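# Buckle the strap around the rolled mat

## Task

Fasten the strap's buckle so that the strap encircles the rolled-up mat, and make sure it remains fastened after the robot lets go.

## Robot and tools

Robot: two six-joint arms, left_arm and right_arm, each ending in a two-finger parallel gripper. left_arm's base sits at (+0.035, +0.444, +0.013) m and right_arm's at (-0.033, -0.388, +0.013) m, each turned slightly about z (quat_wxyz w=1.000, z=-0.026 and -0.028).

Frame: all hand positions, orientations and velocities use the scene frame. Its origin is at table height, halfway between the nominal bases; +x points out over the table, +z up, and left_arm is on the +y side. Arm names do not match left/right in images. Printed hand poses may be off by a few cm, more at long reach.

Gripper geometry: fingers point along the gripper's +z axis and close along its x axis. end_effector_position is the point between the pads; fingertips extend 17.5 mm past it. A block about 10 cm long sticks out toward the gripper's -y side and turns with it.

The row: every command row has 18 numbers, even if one arm is idle. First left_arm: six absolute joint angle targets in radians (shoulder pan, shoulder lift, elbow, wrist 1, wrist 2, wrist 3), then gripper position, force_limit and speed, each scaled -1 to +1. Then the same nine for right_arm. Stated joint ranges: elbow -3.142 to 3.142, every other joint -6.283 to 6.283; targets more than 0.010 rad beyond a limit (and beyond the current angle) get refused. Gripper position: +1 is open 50 mm, about -0.65 means pads touching, -1 means close until blocked. force_limit per pad: -1 about 20 N, 0 about 102 N, +1 about 185 N. speed of the gap: -1 20 mm/s, 0 85, +1 150. To leave a gripper alone, repeat its last three numbers; a 0 is a real command. A new force or speed only applies after the position number changes by at least 0.01.

Tools:
- execute_actions(actions, cameras): actions is a list of actions; each action is a table of up to 15 rows, one per 1/30 s step, with the last row held if fewer are given. An empty list returns state plus all camera images. cameras: names, ["all"], or [].
- move(target, speed, blend, stop_force, zero, blocking, cameras): target is one 18-number row or a list of up to 15 rows, absolute joint angles. All joints travel in step, so the hand usually curves. speed in rad/s for the joint with farthest to go, 0.01 to 3.14, default 0.5. blend in rad rounds corners in a list (0 = stop at each). stop_force in N, 3 to 120, ends an arm's path when the wrist senses that much push against its motion; use a slow speed with it, omit it when backing off a contact, and keep finger numbers equal across a list. zero (default true) re-zeros before the move. blocking=false returns after about 0.5 s while motion continues; a new move replaces it. The result adds a move: line such as done, off_target, moving, held or fault, possibly limits=held.
- wait(seconds 0 to 10): arms hold their last command; a running move keeps going.
- stop(): brakes the running move; fingers keep moving.
- zoom_image(camera, region [x0,y0,x1,y1] pixels, top-left origin, at most 504x504).
- zero_wrist_force(arm): tares that arm's wrist sensor.
- finished_scene(scene): ends the current scene, integer 1 or 2; irreversible.

Cameras: cam_high, cam_low, cam_front, cam_over, cam_left_wrist, cam_right_wrist, all 896x504.

Reading results: Joint positions, Joint velocities and Joint targets list each arm's joints in the order above (rad, rad/s). Joint targets are what the drive is heading to now; resend them to hold a joint. Tool commands shows current gripper commands. object_status: 0 moving, 1 blocked while opening, 2 blocked while closing (a grip), 3 reached the requested spot or pads met (likely nothing held). Opening in mm is about (250 - position_measured) x 0.202. Wrist force and torque are along the hand's own axes; a press reads as force coming into the arm. Joint torques include the arm's weight and have offsets. "joint sent to its limit" means a joint was clipped at its end; "joint command not followed" means the clearance check between arms altered targets. "within noise" means an arm is essentially still.

Motion limits: per step each joint target stays within 0.651 rad of its measured angle, and hand speed is capped near 4 m/s. Commands lag about 0.09 to 0.22 s and fast motions can overshoot. Far moves may need several actions.

Avoid: letting the mat or strap leave the table; dropping or releasing moving parts; slamming into things. Net force around 150 N on an arm, or contact torque at the limits (135 N m for the three big joints, 25.2 N m for each wrist joint), stops that arm for 10 s; wrist joints can only push about 11 N m extra. The arms are stiff, so even a small target beyond firm contact can fault. Any moderate collision or squeeze between the two arms, including one gripper closing on the other's fingers, can fail the task. Holding loads, stretched poses or pushing at unreachable poses heats motors: MOTOR HOT shows at 70 °C, and at 85 °C the arm is braked for 30 to 60 s. A loose object may occasionally get nudged by outside pushes.

Each tool is called after "Request:" as a command line: name --argument value for each argument, lists and objects as JSON in quotes; but a table of rows of numbers goes row by row, as --pt "numbers of a row", without its own name.

## Session

Request:
execute_actions --actions '[]'

Scene clock: 0.00 s.
left_arm: end_effector_position=(+0.8428, +0.2902, +0.1138) position_measured=3 object_status=3 end_effector_quat_wxyz=(+0.025, +0.985, +0.112, +0.126) | right_arm: end_effector_position=(+0.5677, -0.4365, +0.3374) position_measured=3 object_status=3 end_effector_quat_wxyz=(+0.049, +0.980, -0.079, +0.176)
Joint positions: left_arm=[-0.322 -0.834 1.227 -2.21 -1.497 0.98] | right_arm=[3.428 -1.6 -1.673 -1.127 1.371 1.929]
Joint velocities: within noise
Joint torques (N m): no reading
Motor temperatures (°C): left_arm=[29 37 36 34 39 35] | right_arm=[44 40 26 30 49 43]
Wrist force (N): no reading
Wrist torque (N m): no reading
Wrist force, peak (N): no reading
Joint targets: left_arm=[-0.322 -0.834 1.227 -2.210 -1.497 0.980] | right_arm=[3.428 -1.600 -1.673 -1.127 1.371 1.929]
Tool commands: left_gripper/position=+1.0 left_gripper/force_limit=+1.0 left_gripper/speed=+1.0 right_gripper/position=+1.0 right_gripper/force_limit=+1.0 right_gripper/speed=+1.0

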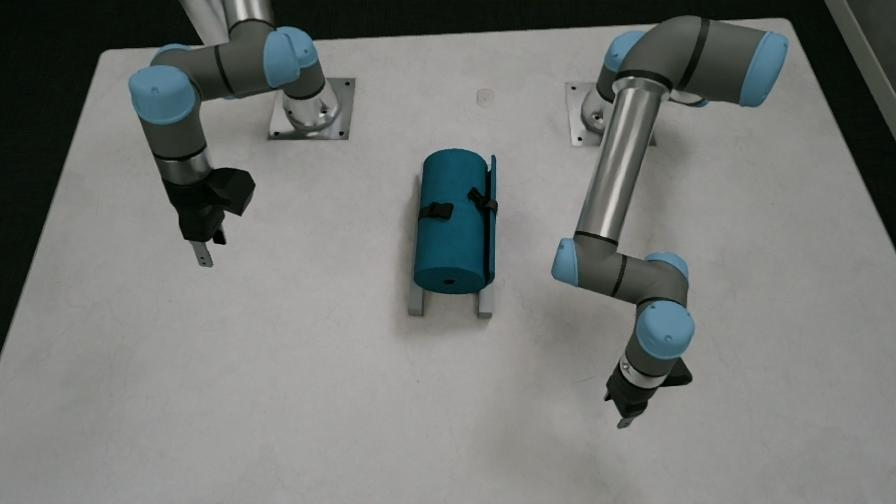

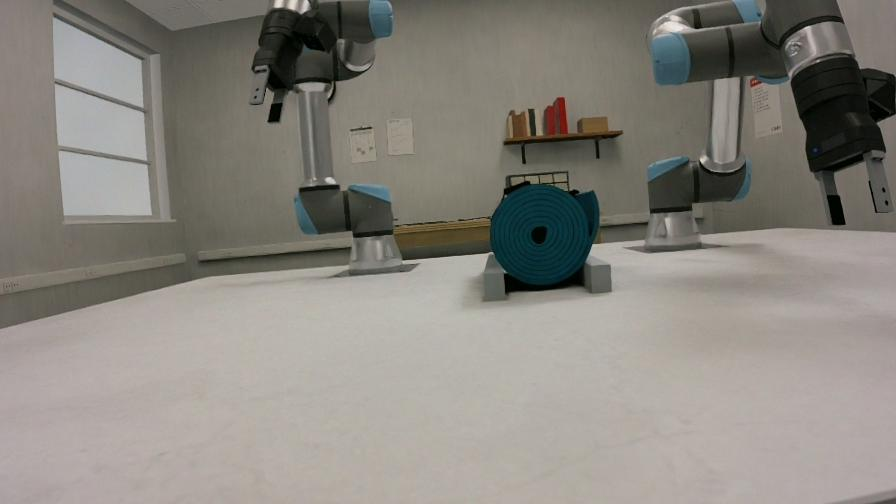

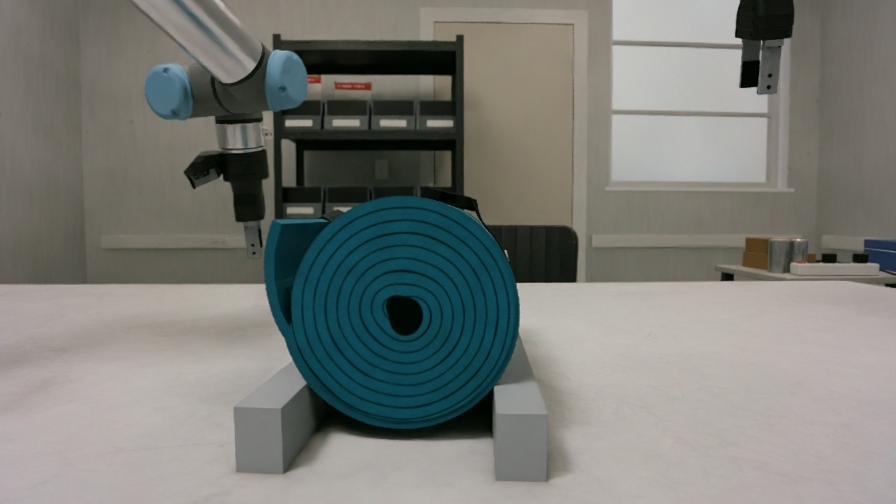

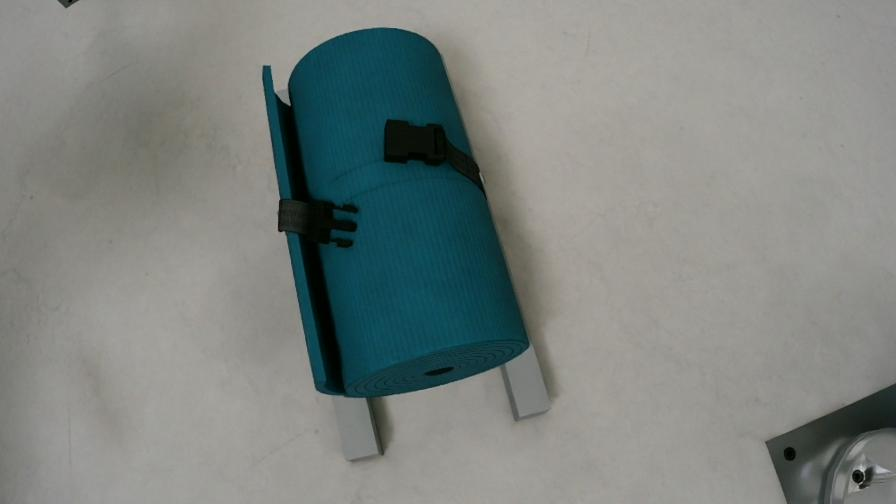

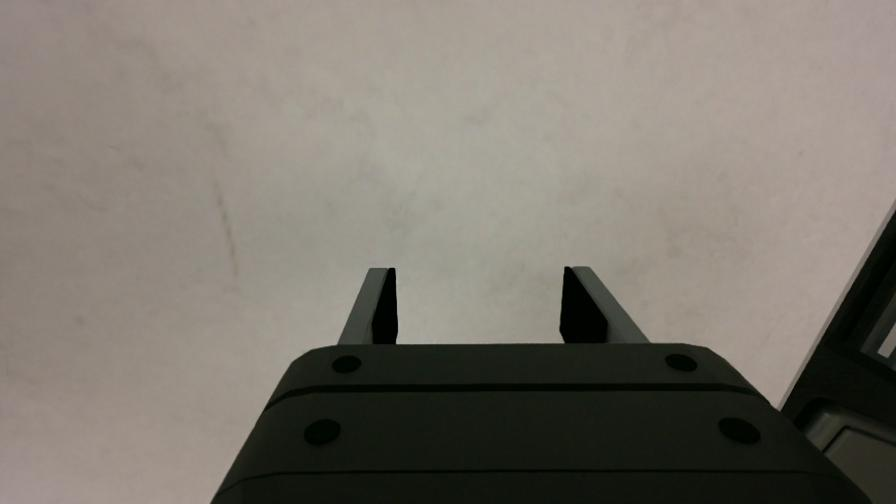

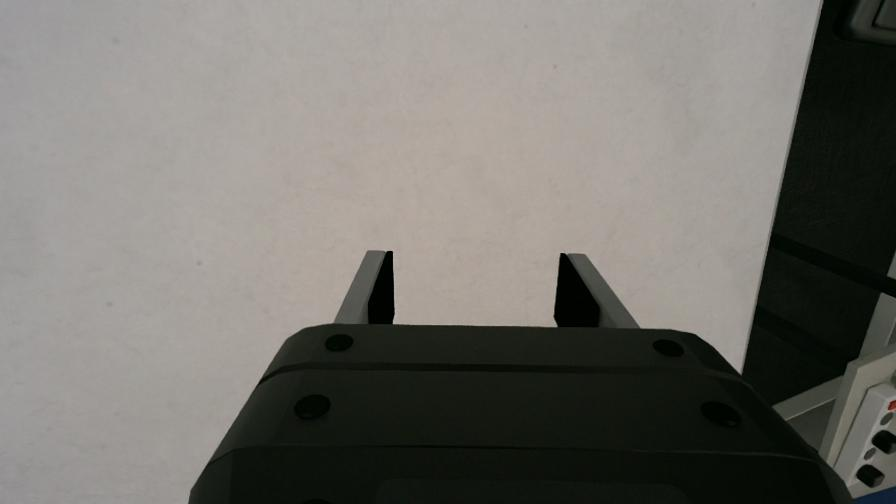

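Request:
zoom_image --camera "cam_over" --region '[250, 90, 510, 270]'

Request:
zoom_image --camera "cam_high" --region '[390, 130, 530, 330]'

Request:
zoom_image --camera "cam_front" --region '[230, 160, 550, 340]'

Request:
zoom_image --camera "cam_low" --region '[450, 160, 650, 310]'

Scaled by 1.938.

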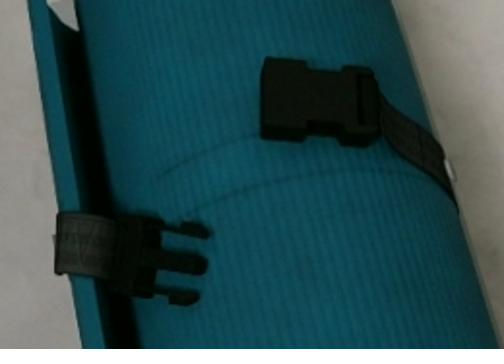

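Scaled by 2.520.

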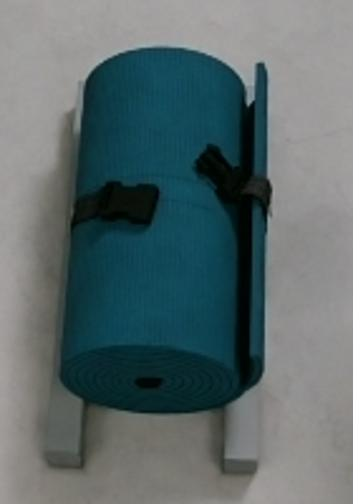

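Scaled by 1.575.

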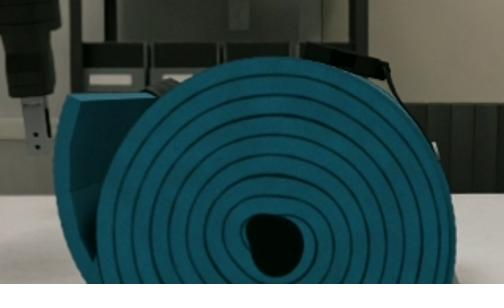

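Scaled by 2.520.

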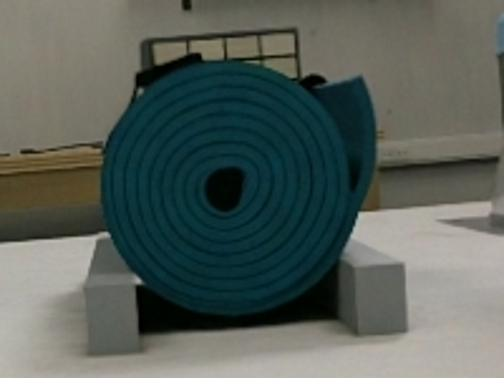

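Request:
move --target '[-0.81,-1.684,1.478,-1.365,-1.571,0.709,1,-0.9,-0.5,3.974,-1.617,-1.324,-1.771,1.571,-0.794,1,-0.9,-0.5]' --speed 1.2 --cameras '["all"]'

Scene clock: 63.70 s.
left_arm: end_effector_position=(+0.4200, +0.1996, +0.4186) position_measured=3 object_status=3 end_effector_quat_wxyz=(+0.000, +1.000, +0.000, +0.000) | right_arm: end_effector_position=(+0.4196, -0.1300, +0.4189) position_measured=3 object_status=3 end_effector_quat_wxyz=(+0.000, +0.001, +1.000, +0.000)
Joint positions: left_arm=[-0.81 -1.684 1.478 -1.365 -1.571 0.709] | right_arm=[3.974 -1.617 -1.324 -1.771 1.571 -0.794]
Joint torques (N m): left_arm=[9.18 -17.94 -31.33 -5.02 1.56 2.43] | right_arm=[-5.46 18.92 14.41 3.83 -2.6 -0.93]
Wrist force (N): left_arm=[-0.1 0.6 -0.1] | right_arm=[-0.2 0.6 -0.3]
Wrist torque (N m): left_arm=[0.10 0.01 0.04] | right_arm=[0.12 -0.05 0.15]
Wrist force, peak (N): left_arm=[0.9 -1.0 1.5] | right_arm=[0.5 1.5 -0.8]
Joint targets: left_arm=[-0.810 -1.684 1.478 -1.365 -1.571 0.709] | right_arm=[3.974 -1.617 -1.324 -1.771 1.571 -0.794]
move: done

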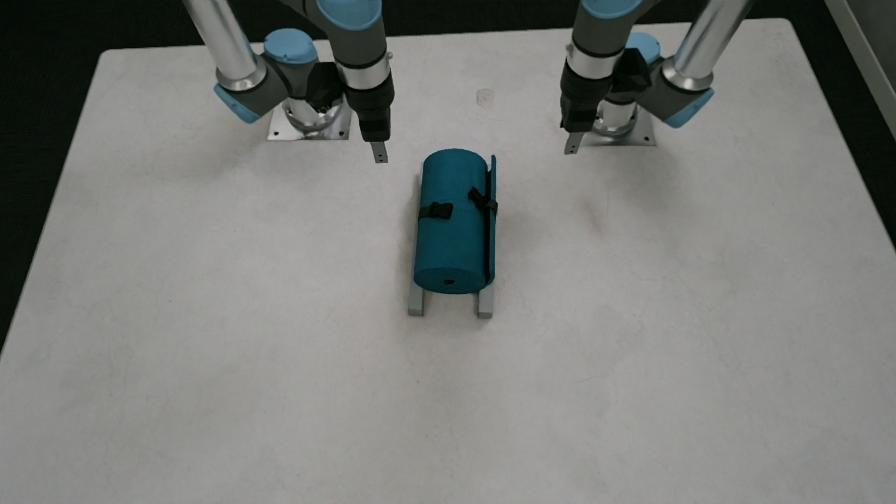

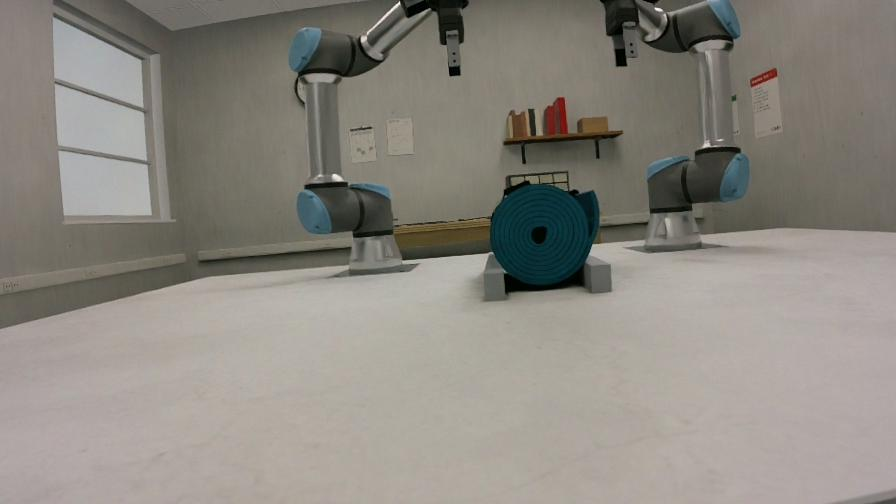

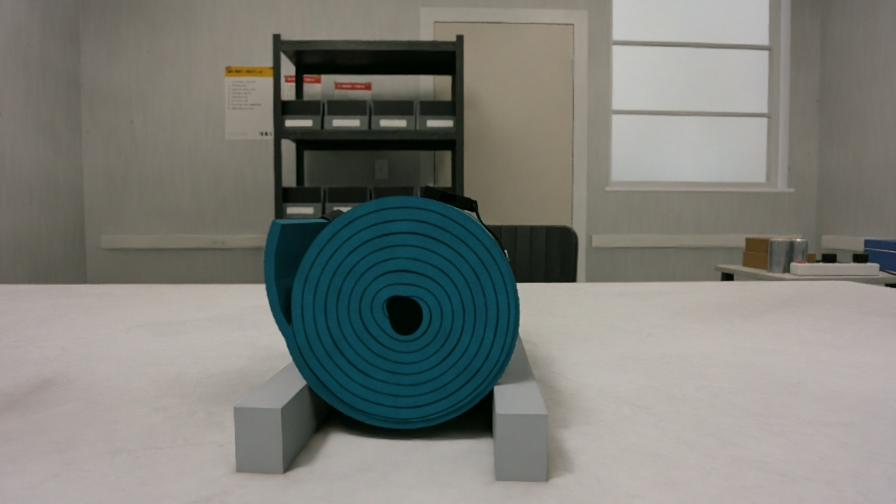

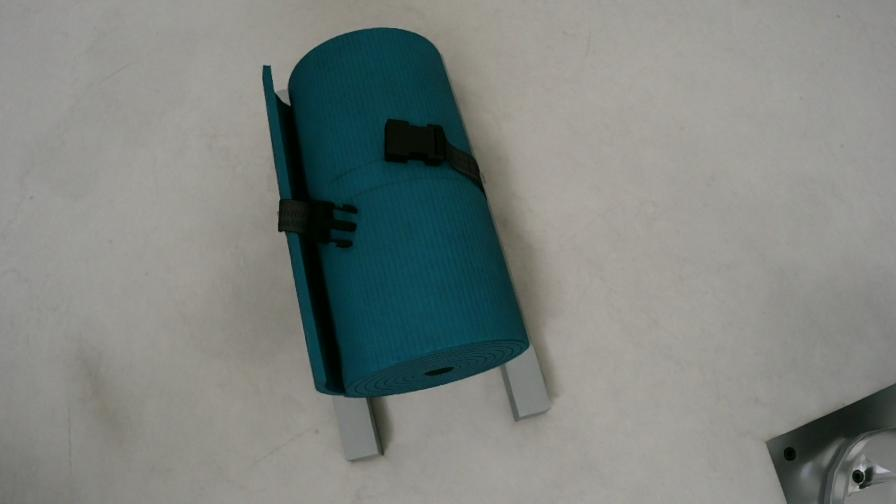

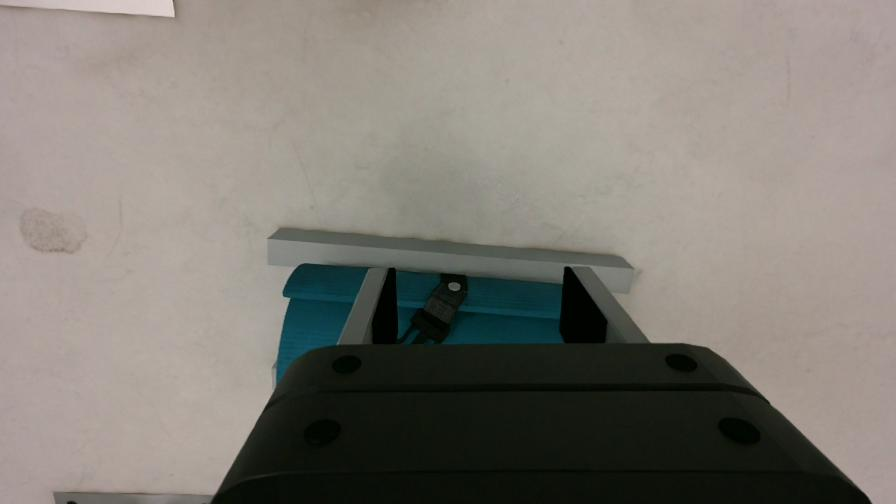

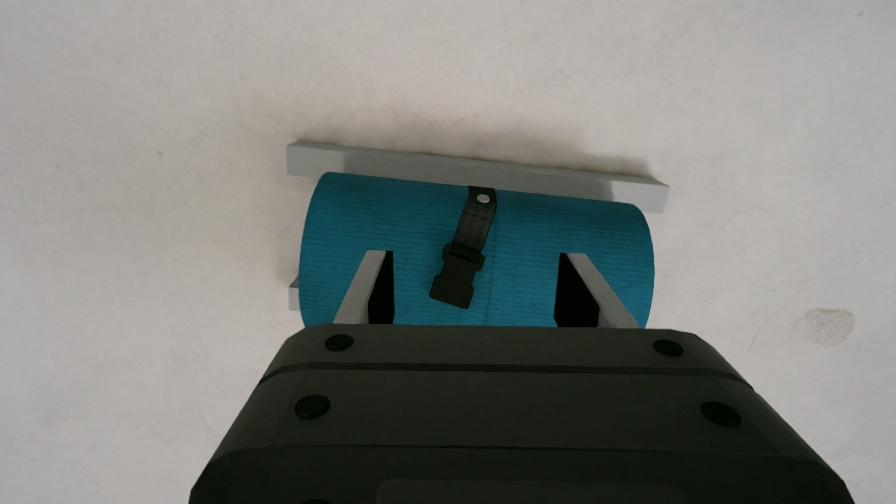

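Request:
zoom_image --camera "cam_left_wrist" --region '[380, 250, 500, 350]'

Request:
zoom_image --camera "cam_right_wrist" --region '[390, 170, 550, 330]'

Scaled by 4.200.

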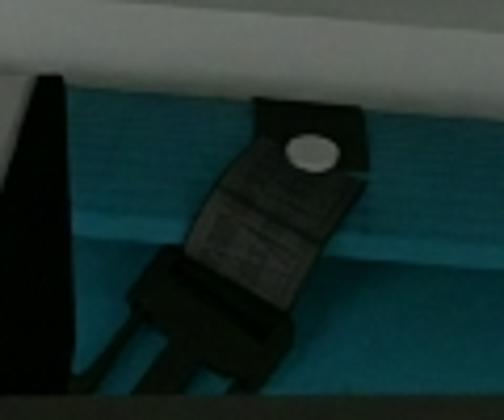

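Scaled by 3.150.

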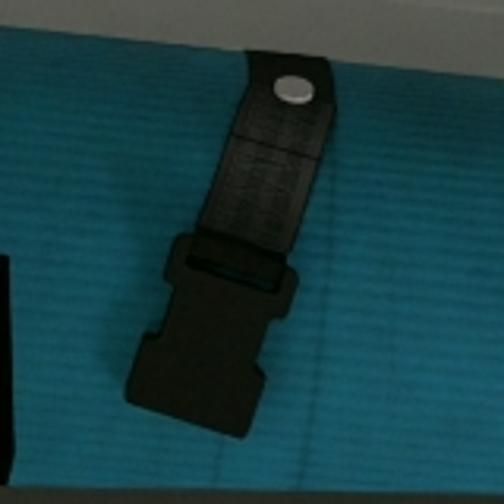

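Request:
move --target '[-0.9833,-1.568,1.6766,-1.6794,-1.571,1.0355,1,-0.9,-0.5,4.0335,-1.6783,-1.5656,-1.4685,1.571,-0.535,1,-0.9,-0.5]' --speed 0.7 --cameras '["cam_left_wrist","cam_right_wrist","cam_front","cam_over"]'

Request:
zoom_image --camera "cam_left_wrist" --region '[340, 160, 580, 350]'

Request:
zoom_image --camera "cam_right_wrist" --region '[340, 160, 580, 350]'

Scene clock: 117.90 s.
left_arm: end_effector_position=(+0.4003, +0.0896, +0.2987) position_measured=3 object_status=3 end_effector_quat_wxyz=(+0.000, +0.969, -0.247, +0.000) | right_arm: end_effector_position=(+0.4247, -0.0801, +0.2986) position_measured=3 object_status=3 end_effector_quat_wxyz=(+0.000, +0.100, +0.995, +0.000)
Joint positions: left_arm=[-0.983 -1.568 1.676 -1.679 -1.571 1.035] | right_arm=[4.034 -1.678 -1.565 -1.469 1.571 -0.535]
Joint torques (N m): left_arm=[-2.74 -27.69 -21.61 -4.26 -0.55 1.39] | right_arm=[-5.92 38.87 19.31 4.7 -1.2 1.1]
Wrist force (N): left_arm=[-0.2 0.5 0.5] | right_arm=[0.0 0.4 -0.3]
Wrist torque (N m): left_arm=[0.11 0.01 0.05] | right_arm=[0.08 -0.07 0.22]
Wrist force, peak (N): left_arm=[0.1 3.1 3.3] | right_arm=[0.3 -1.1 -3.4]
Joint targets: left_arm=[-0.983 -1.568 1.677 -1.679 -1.571 1.036] | right_arm=[4.033 -1.678 -1.566 -1.468 1.571 -0.535]
move: done
Images, in order (width x height): cam_front 896x504, cam_over 896x504, cam_left_wrist 896x504, cam_right_wrist 896x504.

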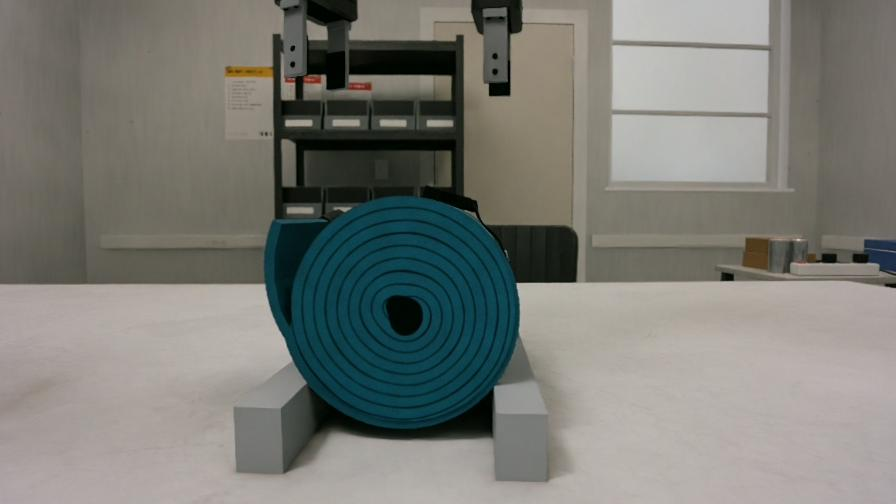

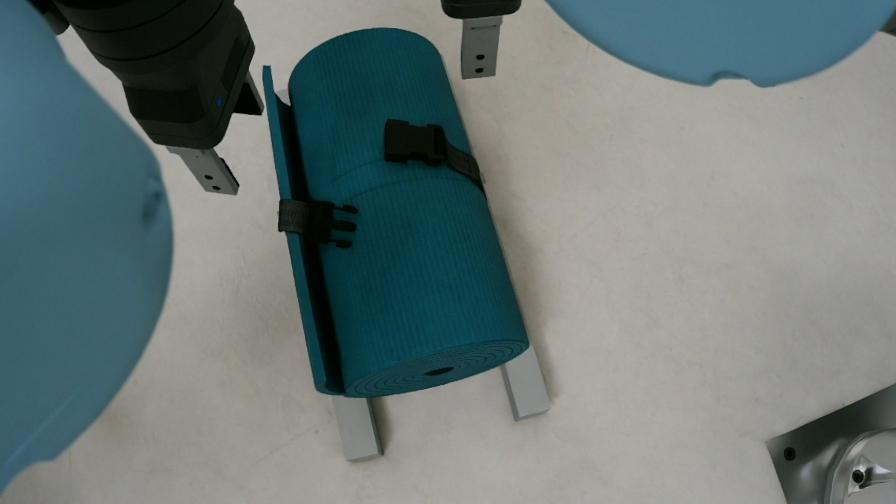

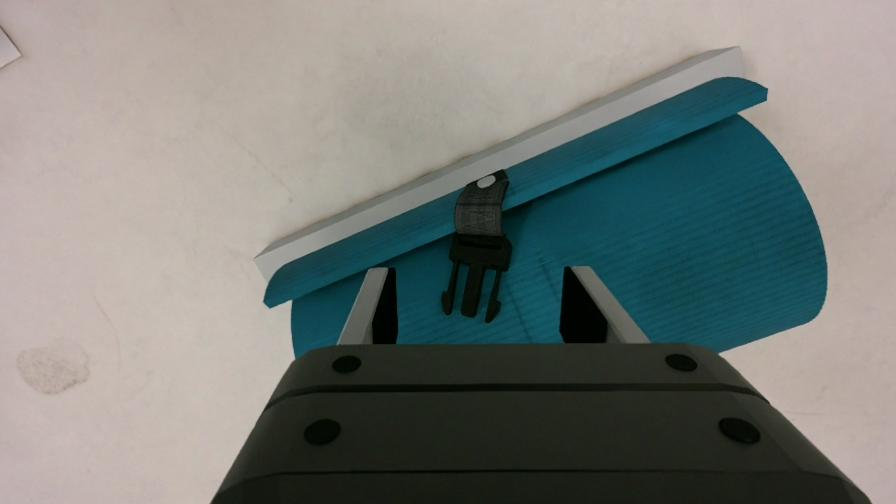

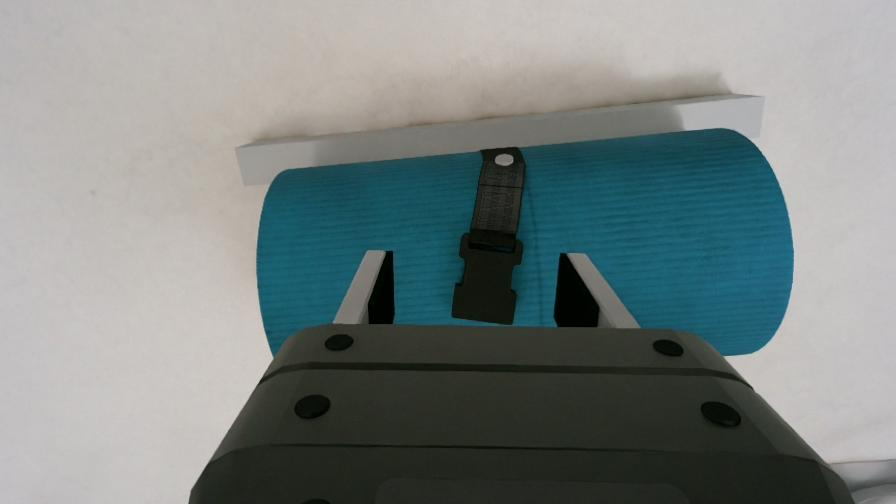

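Scaled by 2.100.

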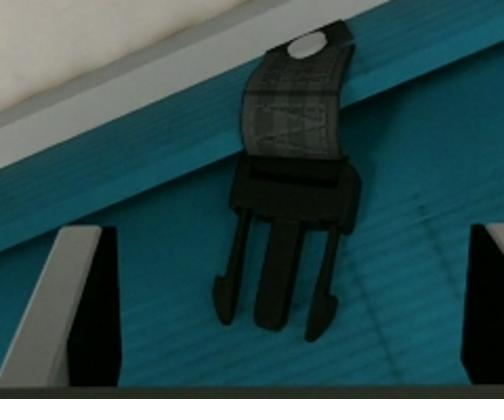

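Scaled by 2.100.

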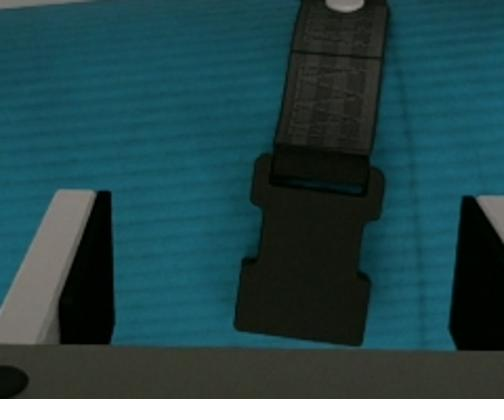

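Request:
move --target '[-0.7331,-1.4732,1.8912,-2.0834,-2.0867,1.3807,1,-0.9,-0.5,3.9061,-1.5724,-2.1297,-0.4813,1.8919,-0.495,1,-0.9,-0.5]' --speed 0.6 --cameras '["cam_left_wrist","cam_right_wrist","cam_front","cam_low"]'

Request:
zoom_image --camera "cam_front" --region '[230, 60, 590, 260]'

Request:
zoom_image --camera "cam_low" --region '[460, 120, 630, 220]'

Scene clock: 180.83 s.
left_arm: end_effector_position=(+0.4073, +0.0797, +0.2239) position_measured=3 object_status=3 end_effector_quat_wxyz=(+0.246, +0.920, -0.295, -0.079) | right_arm: end_effector_position=(+0.4127, -0.0738, +0.2298) position_measured=3 object_status=3 end_effector_quat_wxyz=(+0.042, +0.133, +0.944, +0.298)
Joint positions: left_arm=[-0.733 -1.473 1.891 -2.083 -2.087 1.381] | right_arm=[3.906 -1.572 -2.13 -0.482 1.892 -0.495]
Joint torques (N m): left_arm=[-5.46 -40.09 -30.27 -1.48 -1.27 -1.96] | right_arm=[6 12.03 21.61 4.83 -1.76 -0.86]
Wrist force (N): left_arm=[-0.1 -1.0 1.0] | right_arm=[-1.0 0.2 0.2]
Wrist torque (N m): left_arm=[-0.13 0.05 -0.09] | right_arm=[0.00 0.19 -0.22]
Wrist force, peak (N): left_arm=[-0.2 -1.8 1.3] | right_arm=[0.0 0.6 -1.3]
Joint targets: left_arm=[-0.733 -1.473 1.891 -2.083 -2.087 1.381] | right_arm=[3.906 -1.572 -2.130 -0.481 1.892 -0.495]
move: done
Images, in order (width x height): cam_low 896x504, cam_front 896x504, cam_left_wrist 896x504, cam_right_wrist 896x504.

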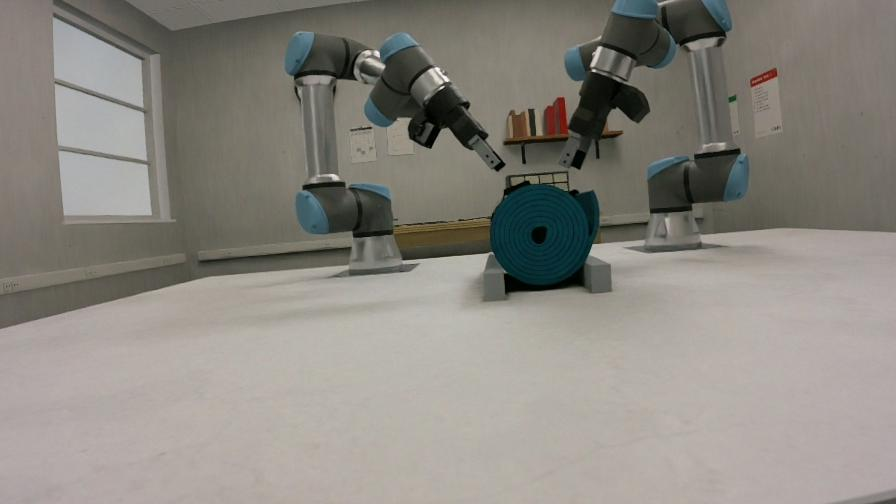

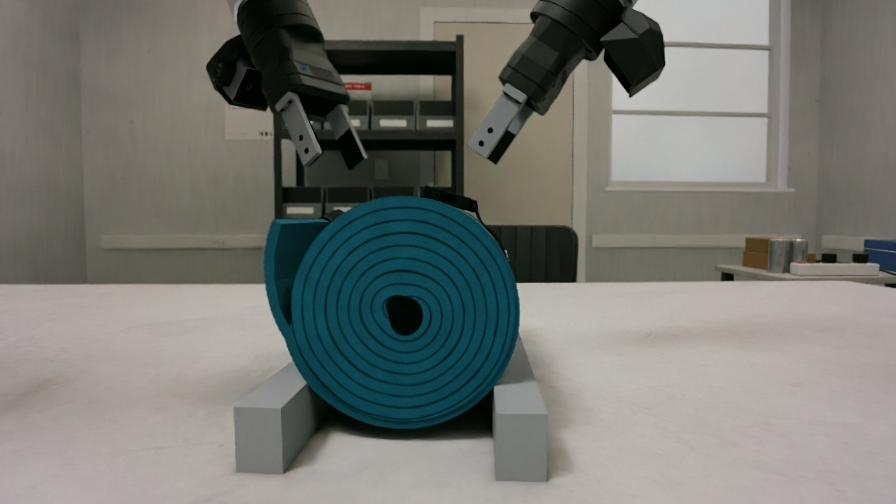

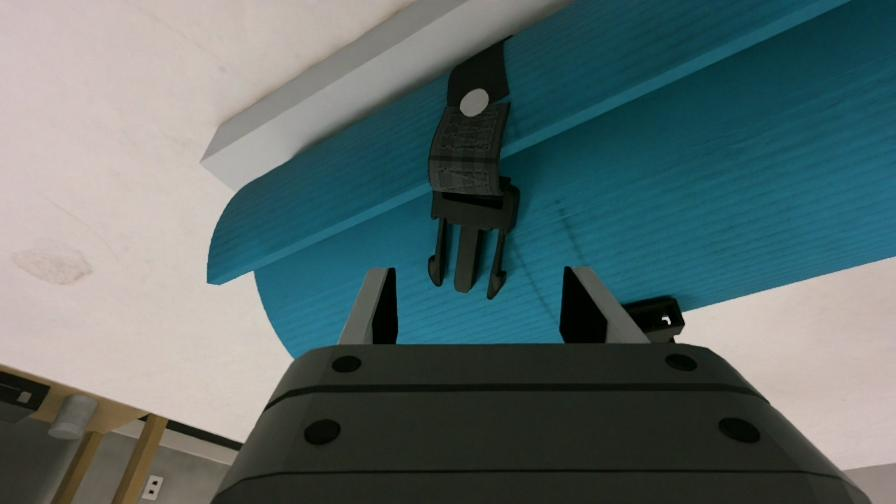

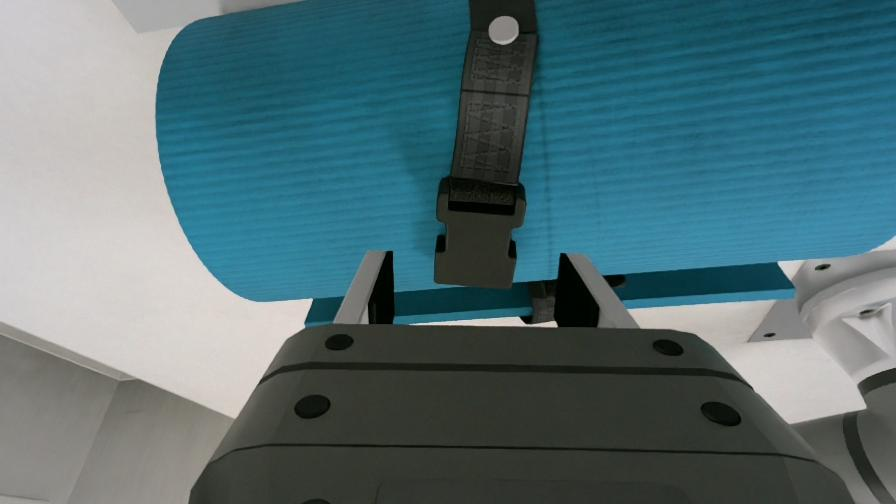

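Scaled by 1.400.

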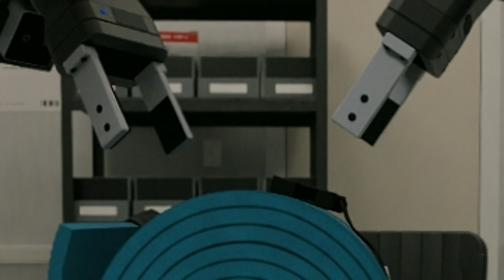

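Scaled by 2.965.

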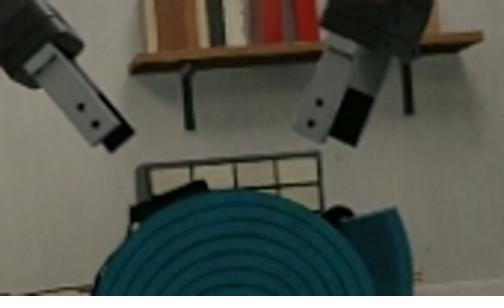

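Request:
zoom_image --camera "cam_left_wrist" --region '[380, 150, 580, 320]'

Scaled by 2.520.

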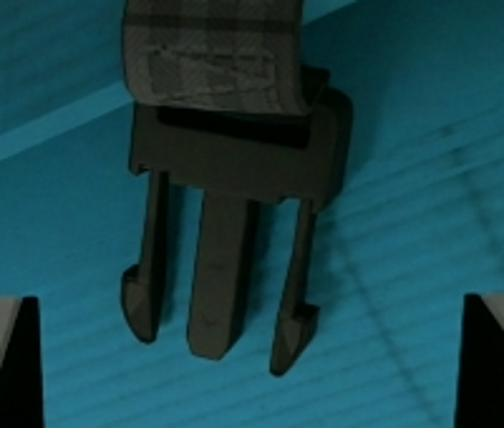

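Request:
move --target '[-0.7452,-1.3987,1.8919,-2.0853,-2.0905,1.528,1,-0.9,-0.5,3.9283,-1.6352,-2.164,-0.3779,1.8806,-0.4747,1,-0.9,-0.5]' --speed 0.1 --stop_force 12 --cameras '["cam_left_wrist","cam_right_wrist","cam_front","cam_over"]'

Request:
zoom_image --camera "cam_front" --region '[230, 60, 590, 260]'

Request:
zoom_image --camera "cam_left_wrist" --region '[340, 150, 640, 350]'

Request:
zoom_image --camera "cam_right_wrist" --region '[340, 150, 640, 350]'

Scene clock: 212.77 s.
left_arm: end_effector_position=(+0.4038, +0.0729, +0.1855) position_measured=3 object_status=3 end_effector_quat_wxyz=(+0.239, +0.897, -0.358, -0.095) | right_arm: end_effector_position=(+0.4122, -0.0618, +0.1982) position_measured=3 object_status=3 end_effector_quat_wxyz=(+0.042, +0.133, +0.944, +0.298)
Joint positions: left_arm=[-0.745 -1.399 1.892 -2.085 -2.091 1.528] | right_arm=[3.928 -1.635 -2.164 -0.378 1.881 -0.475]
Joint torques (N m): left_arm=[7.36 -40.97 -18.62 -4.23 -0.88 -2.76] | right_arm=[-7.51 33.38 29.38 2.49 2.75 -0.78]
Wrist force (N): left_arm=[-0.3 -0.9 1.1] | right_arm=[-0.7 0.2 -0.1]
Wrist torque (N m): left_arm=[-0.12 0.09 -0.13] | right_arm=[-0.01 0.15 -0.23]
Wrist force, peak (N): left_arm=[-0.3 -1.1 1.2] | right_arm=[-1.0 0.4 0.3]
Joint targets: left_arm=[-0.745 -1.399 1.892 -2.085 -2.091 1.528] | right_arm=[3.928 -1.635 -2.164 -0.378 1.881 -0.475]
move: done
Images, in order (width x height): cam_front 896x504, cam_over 896x504, cam_left_wrist 896x504, cam_right_wrist 896x504.

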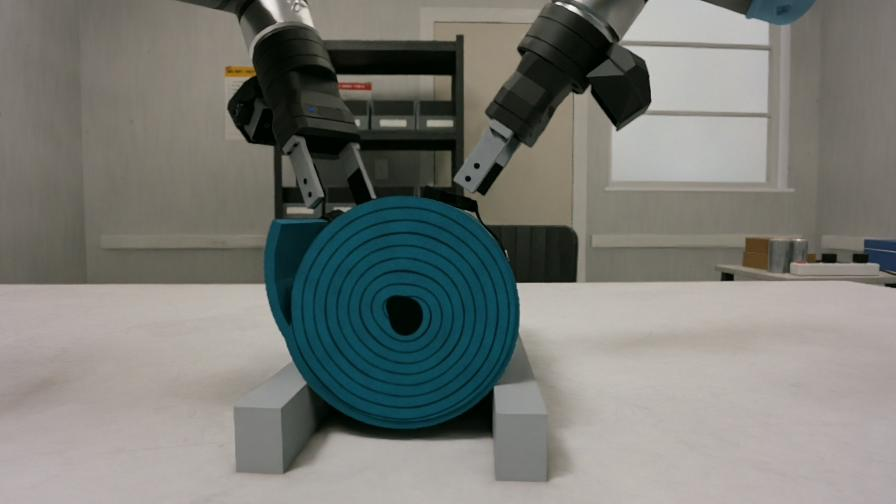

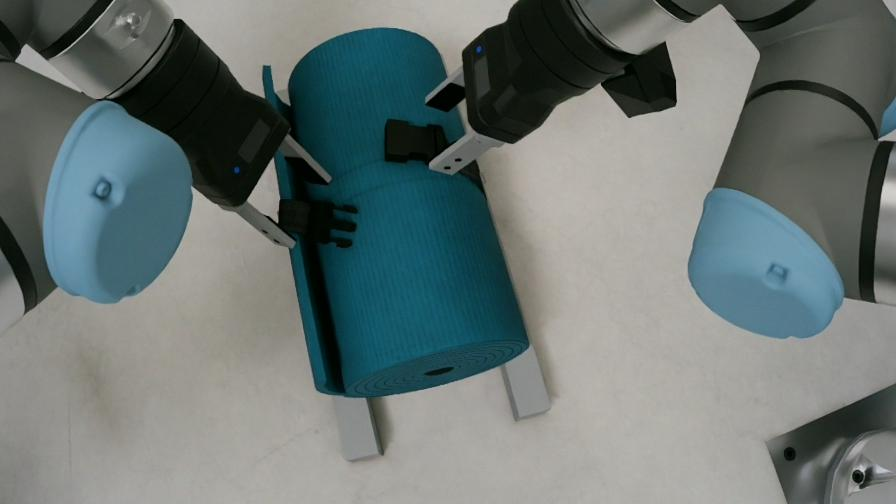

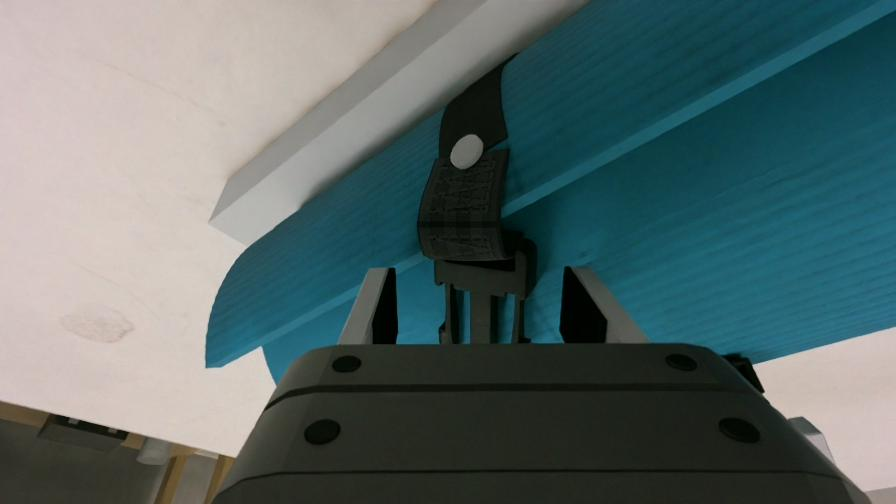

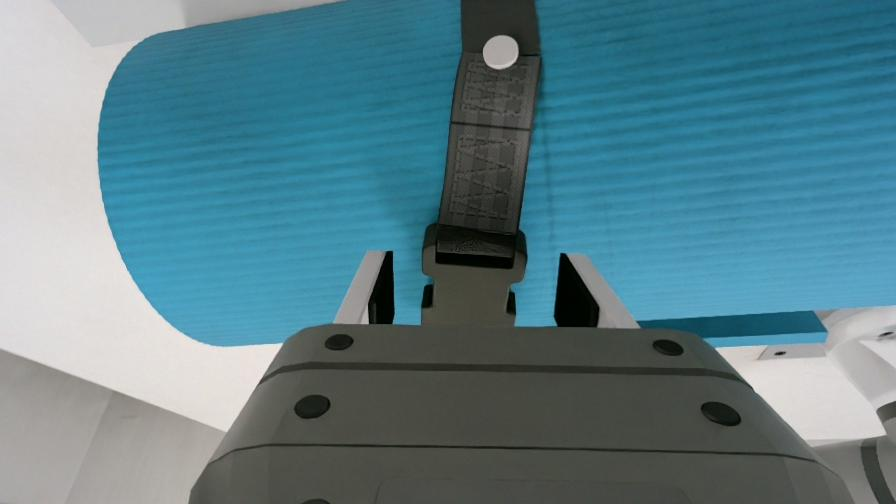

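Scaled by 1.400.

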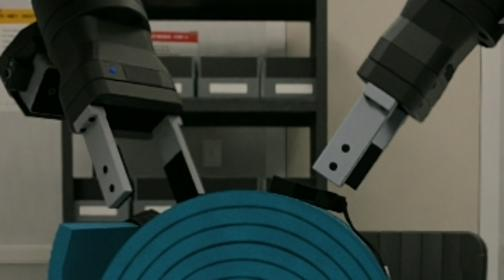

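Scaled by 1.680.

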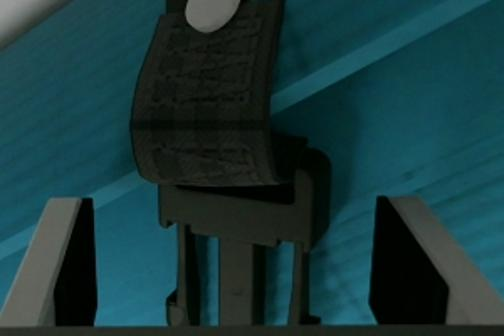

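Scaled by 1.680.

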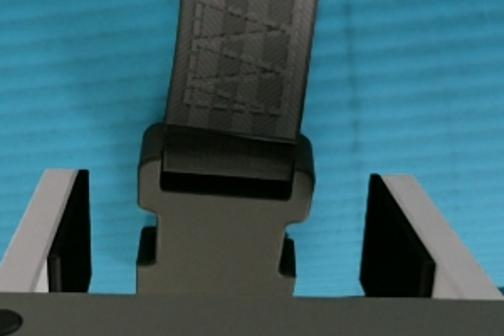

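Request:
move --target '[-0.7569,-1.3888,1.9124,-2.1224,-2.0901,1.5145,1,-0.9,-0.5,3.9339,-1.6544,-2.1646,-0.3567,1.8777,-0.4699,1,-0.9,-0.5]' --speed 0.05 --stop_force 8 --cameras '["cam_left_wrist","cam_right_wrist","cam_front","cam_low"]'

Request:
zoom_image --camera "cam_front" --region '[230, 60, 590, 260]'

Request:
zoom_image --camera "cam_low" --region '[460, 120, 630, 220]'

Scene clock: 239.10 s.
left_arm: end_effector_position=(+0.3994, +0.0688, +0.1750) position_measured=3 object_status=3 end_effector_quat_wxyz=(+0.239, +0.897, -0.358, -0.095) | right_arm: end_effector_position=(+0.4136, -0.0574, +0.1916) position_measured=3 object_status=3 end_effector_quat_wxyz=(+0.042, +0.133, +0.944, +0.298)
Joint positions: left_arm=[-0.757 -1.389 1.912 -2.122 -2.09 1.514] | right_arm=[3.934 -1.654 -2.165 -0.357 1.878 -0.47]
Joint torques (N m): left_arm=[9.42 -39.23 -30.01 -0.71 0.53 2.31] | right_arm=[-6.54 33.64 13.47 2.46 0.65 -0.76]
Wrist force (N): left_arm=[-0.5 -0.7 0.5] | right_arm=[-0.9 0.0 0.1]
Wrist torque (N m): left_arm=[-0.09 0.09 -0.07] | right_arm=[-0.03 0.19 -0.23]
Wrist force, peak (N): left_arm=[-0.5 -1.1 1.1] | right_arm=[-1.0 0.3 0.2]
Joint targets: left_arm=[-0.757 -1.389 1.912 -2.122 -2.090 1.515] | right_arm=[3.934 -1.654 -2.165 -0.357 1.878 -0.470]
move: done
Images, in order (width x height): cam_low 896x504, cam_front 896x504, cam_left_wrist 896x504, cam_right_wrist 896x504.

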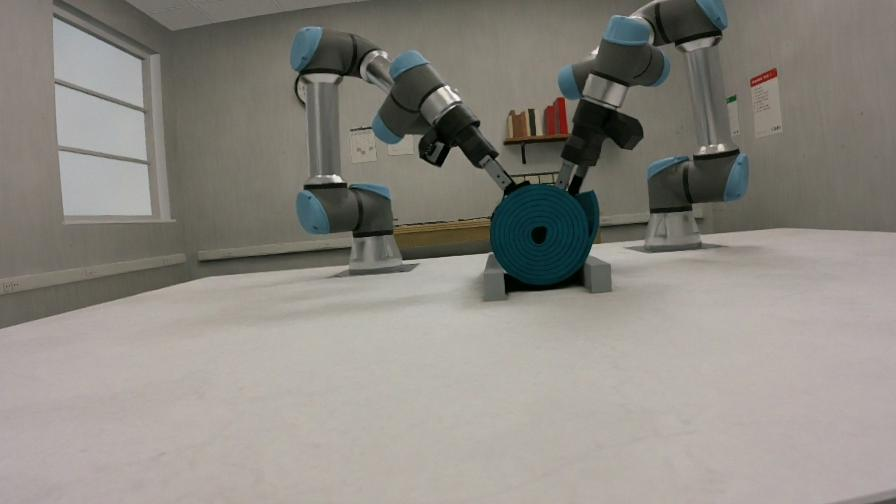

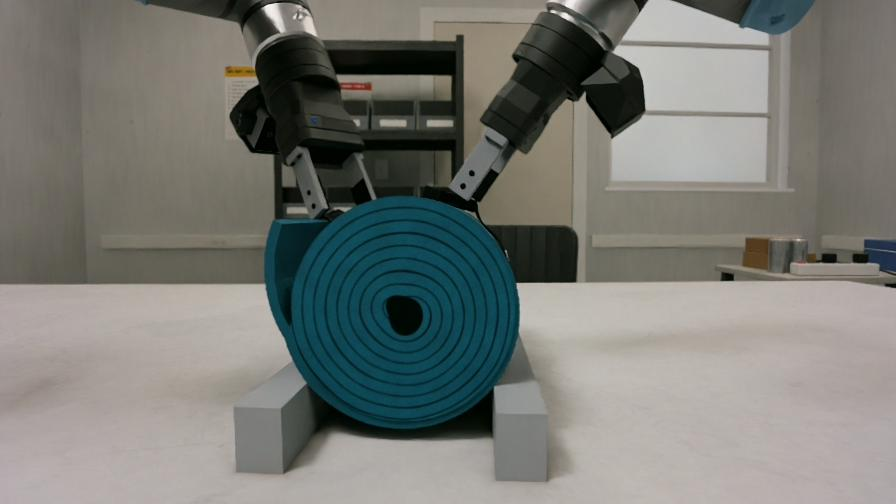

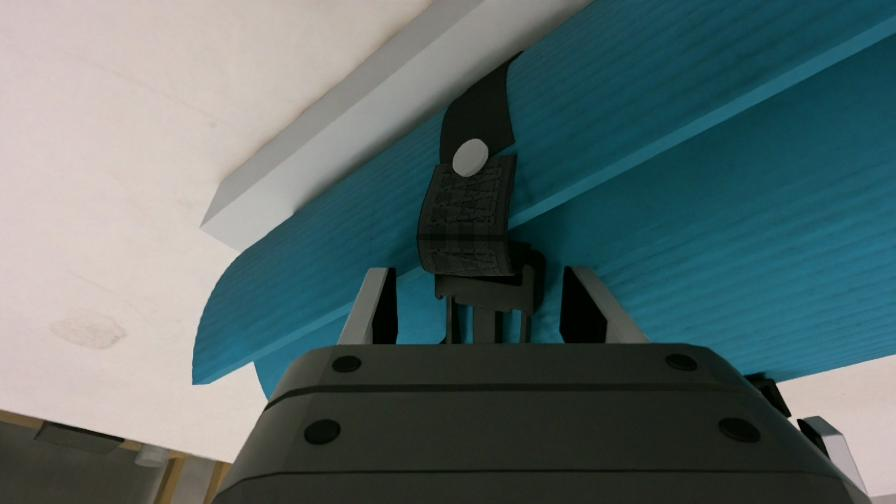

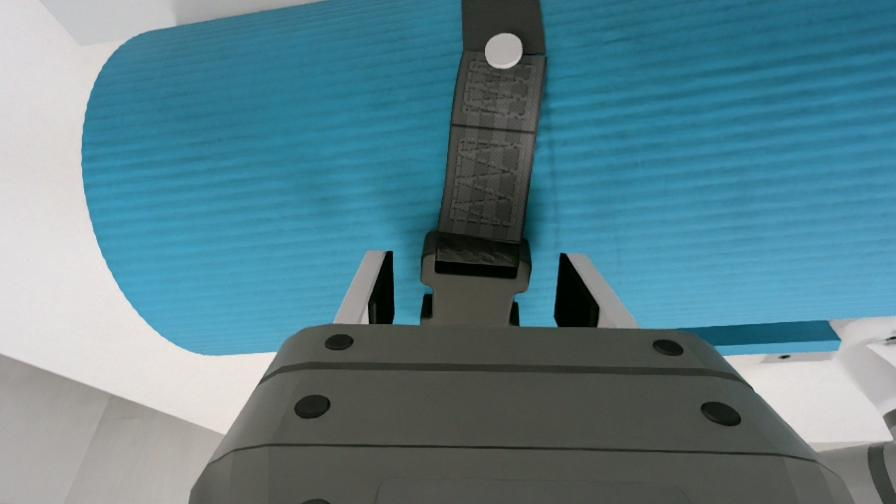

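Scaled by 1.400.

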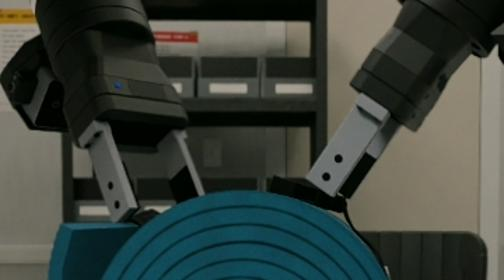

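Scaled by 2.965.

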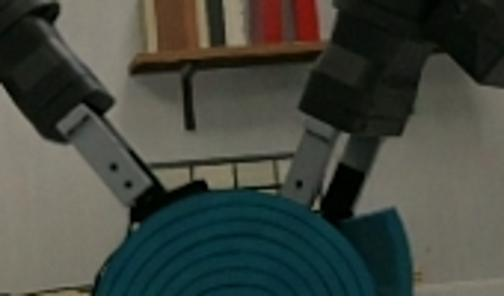

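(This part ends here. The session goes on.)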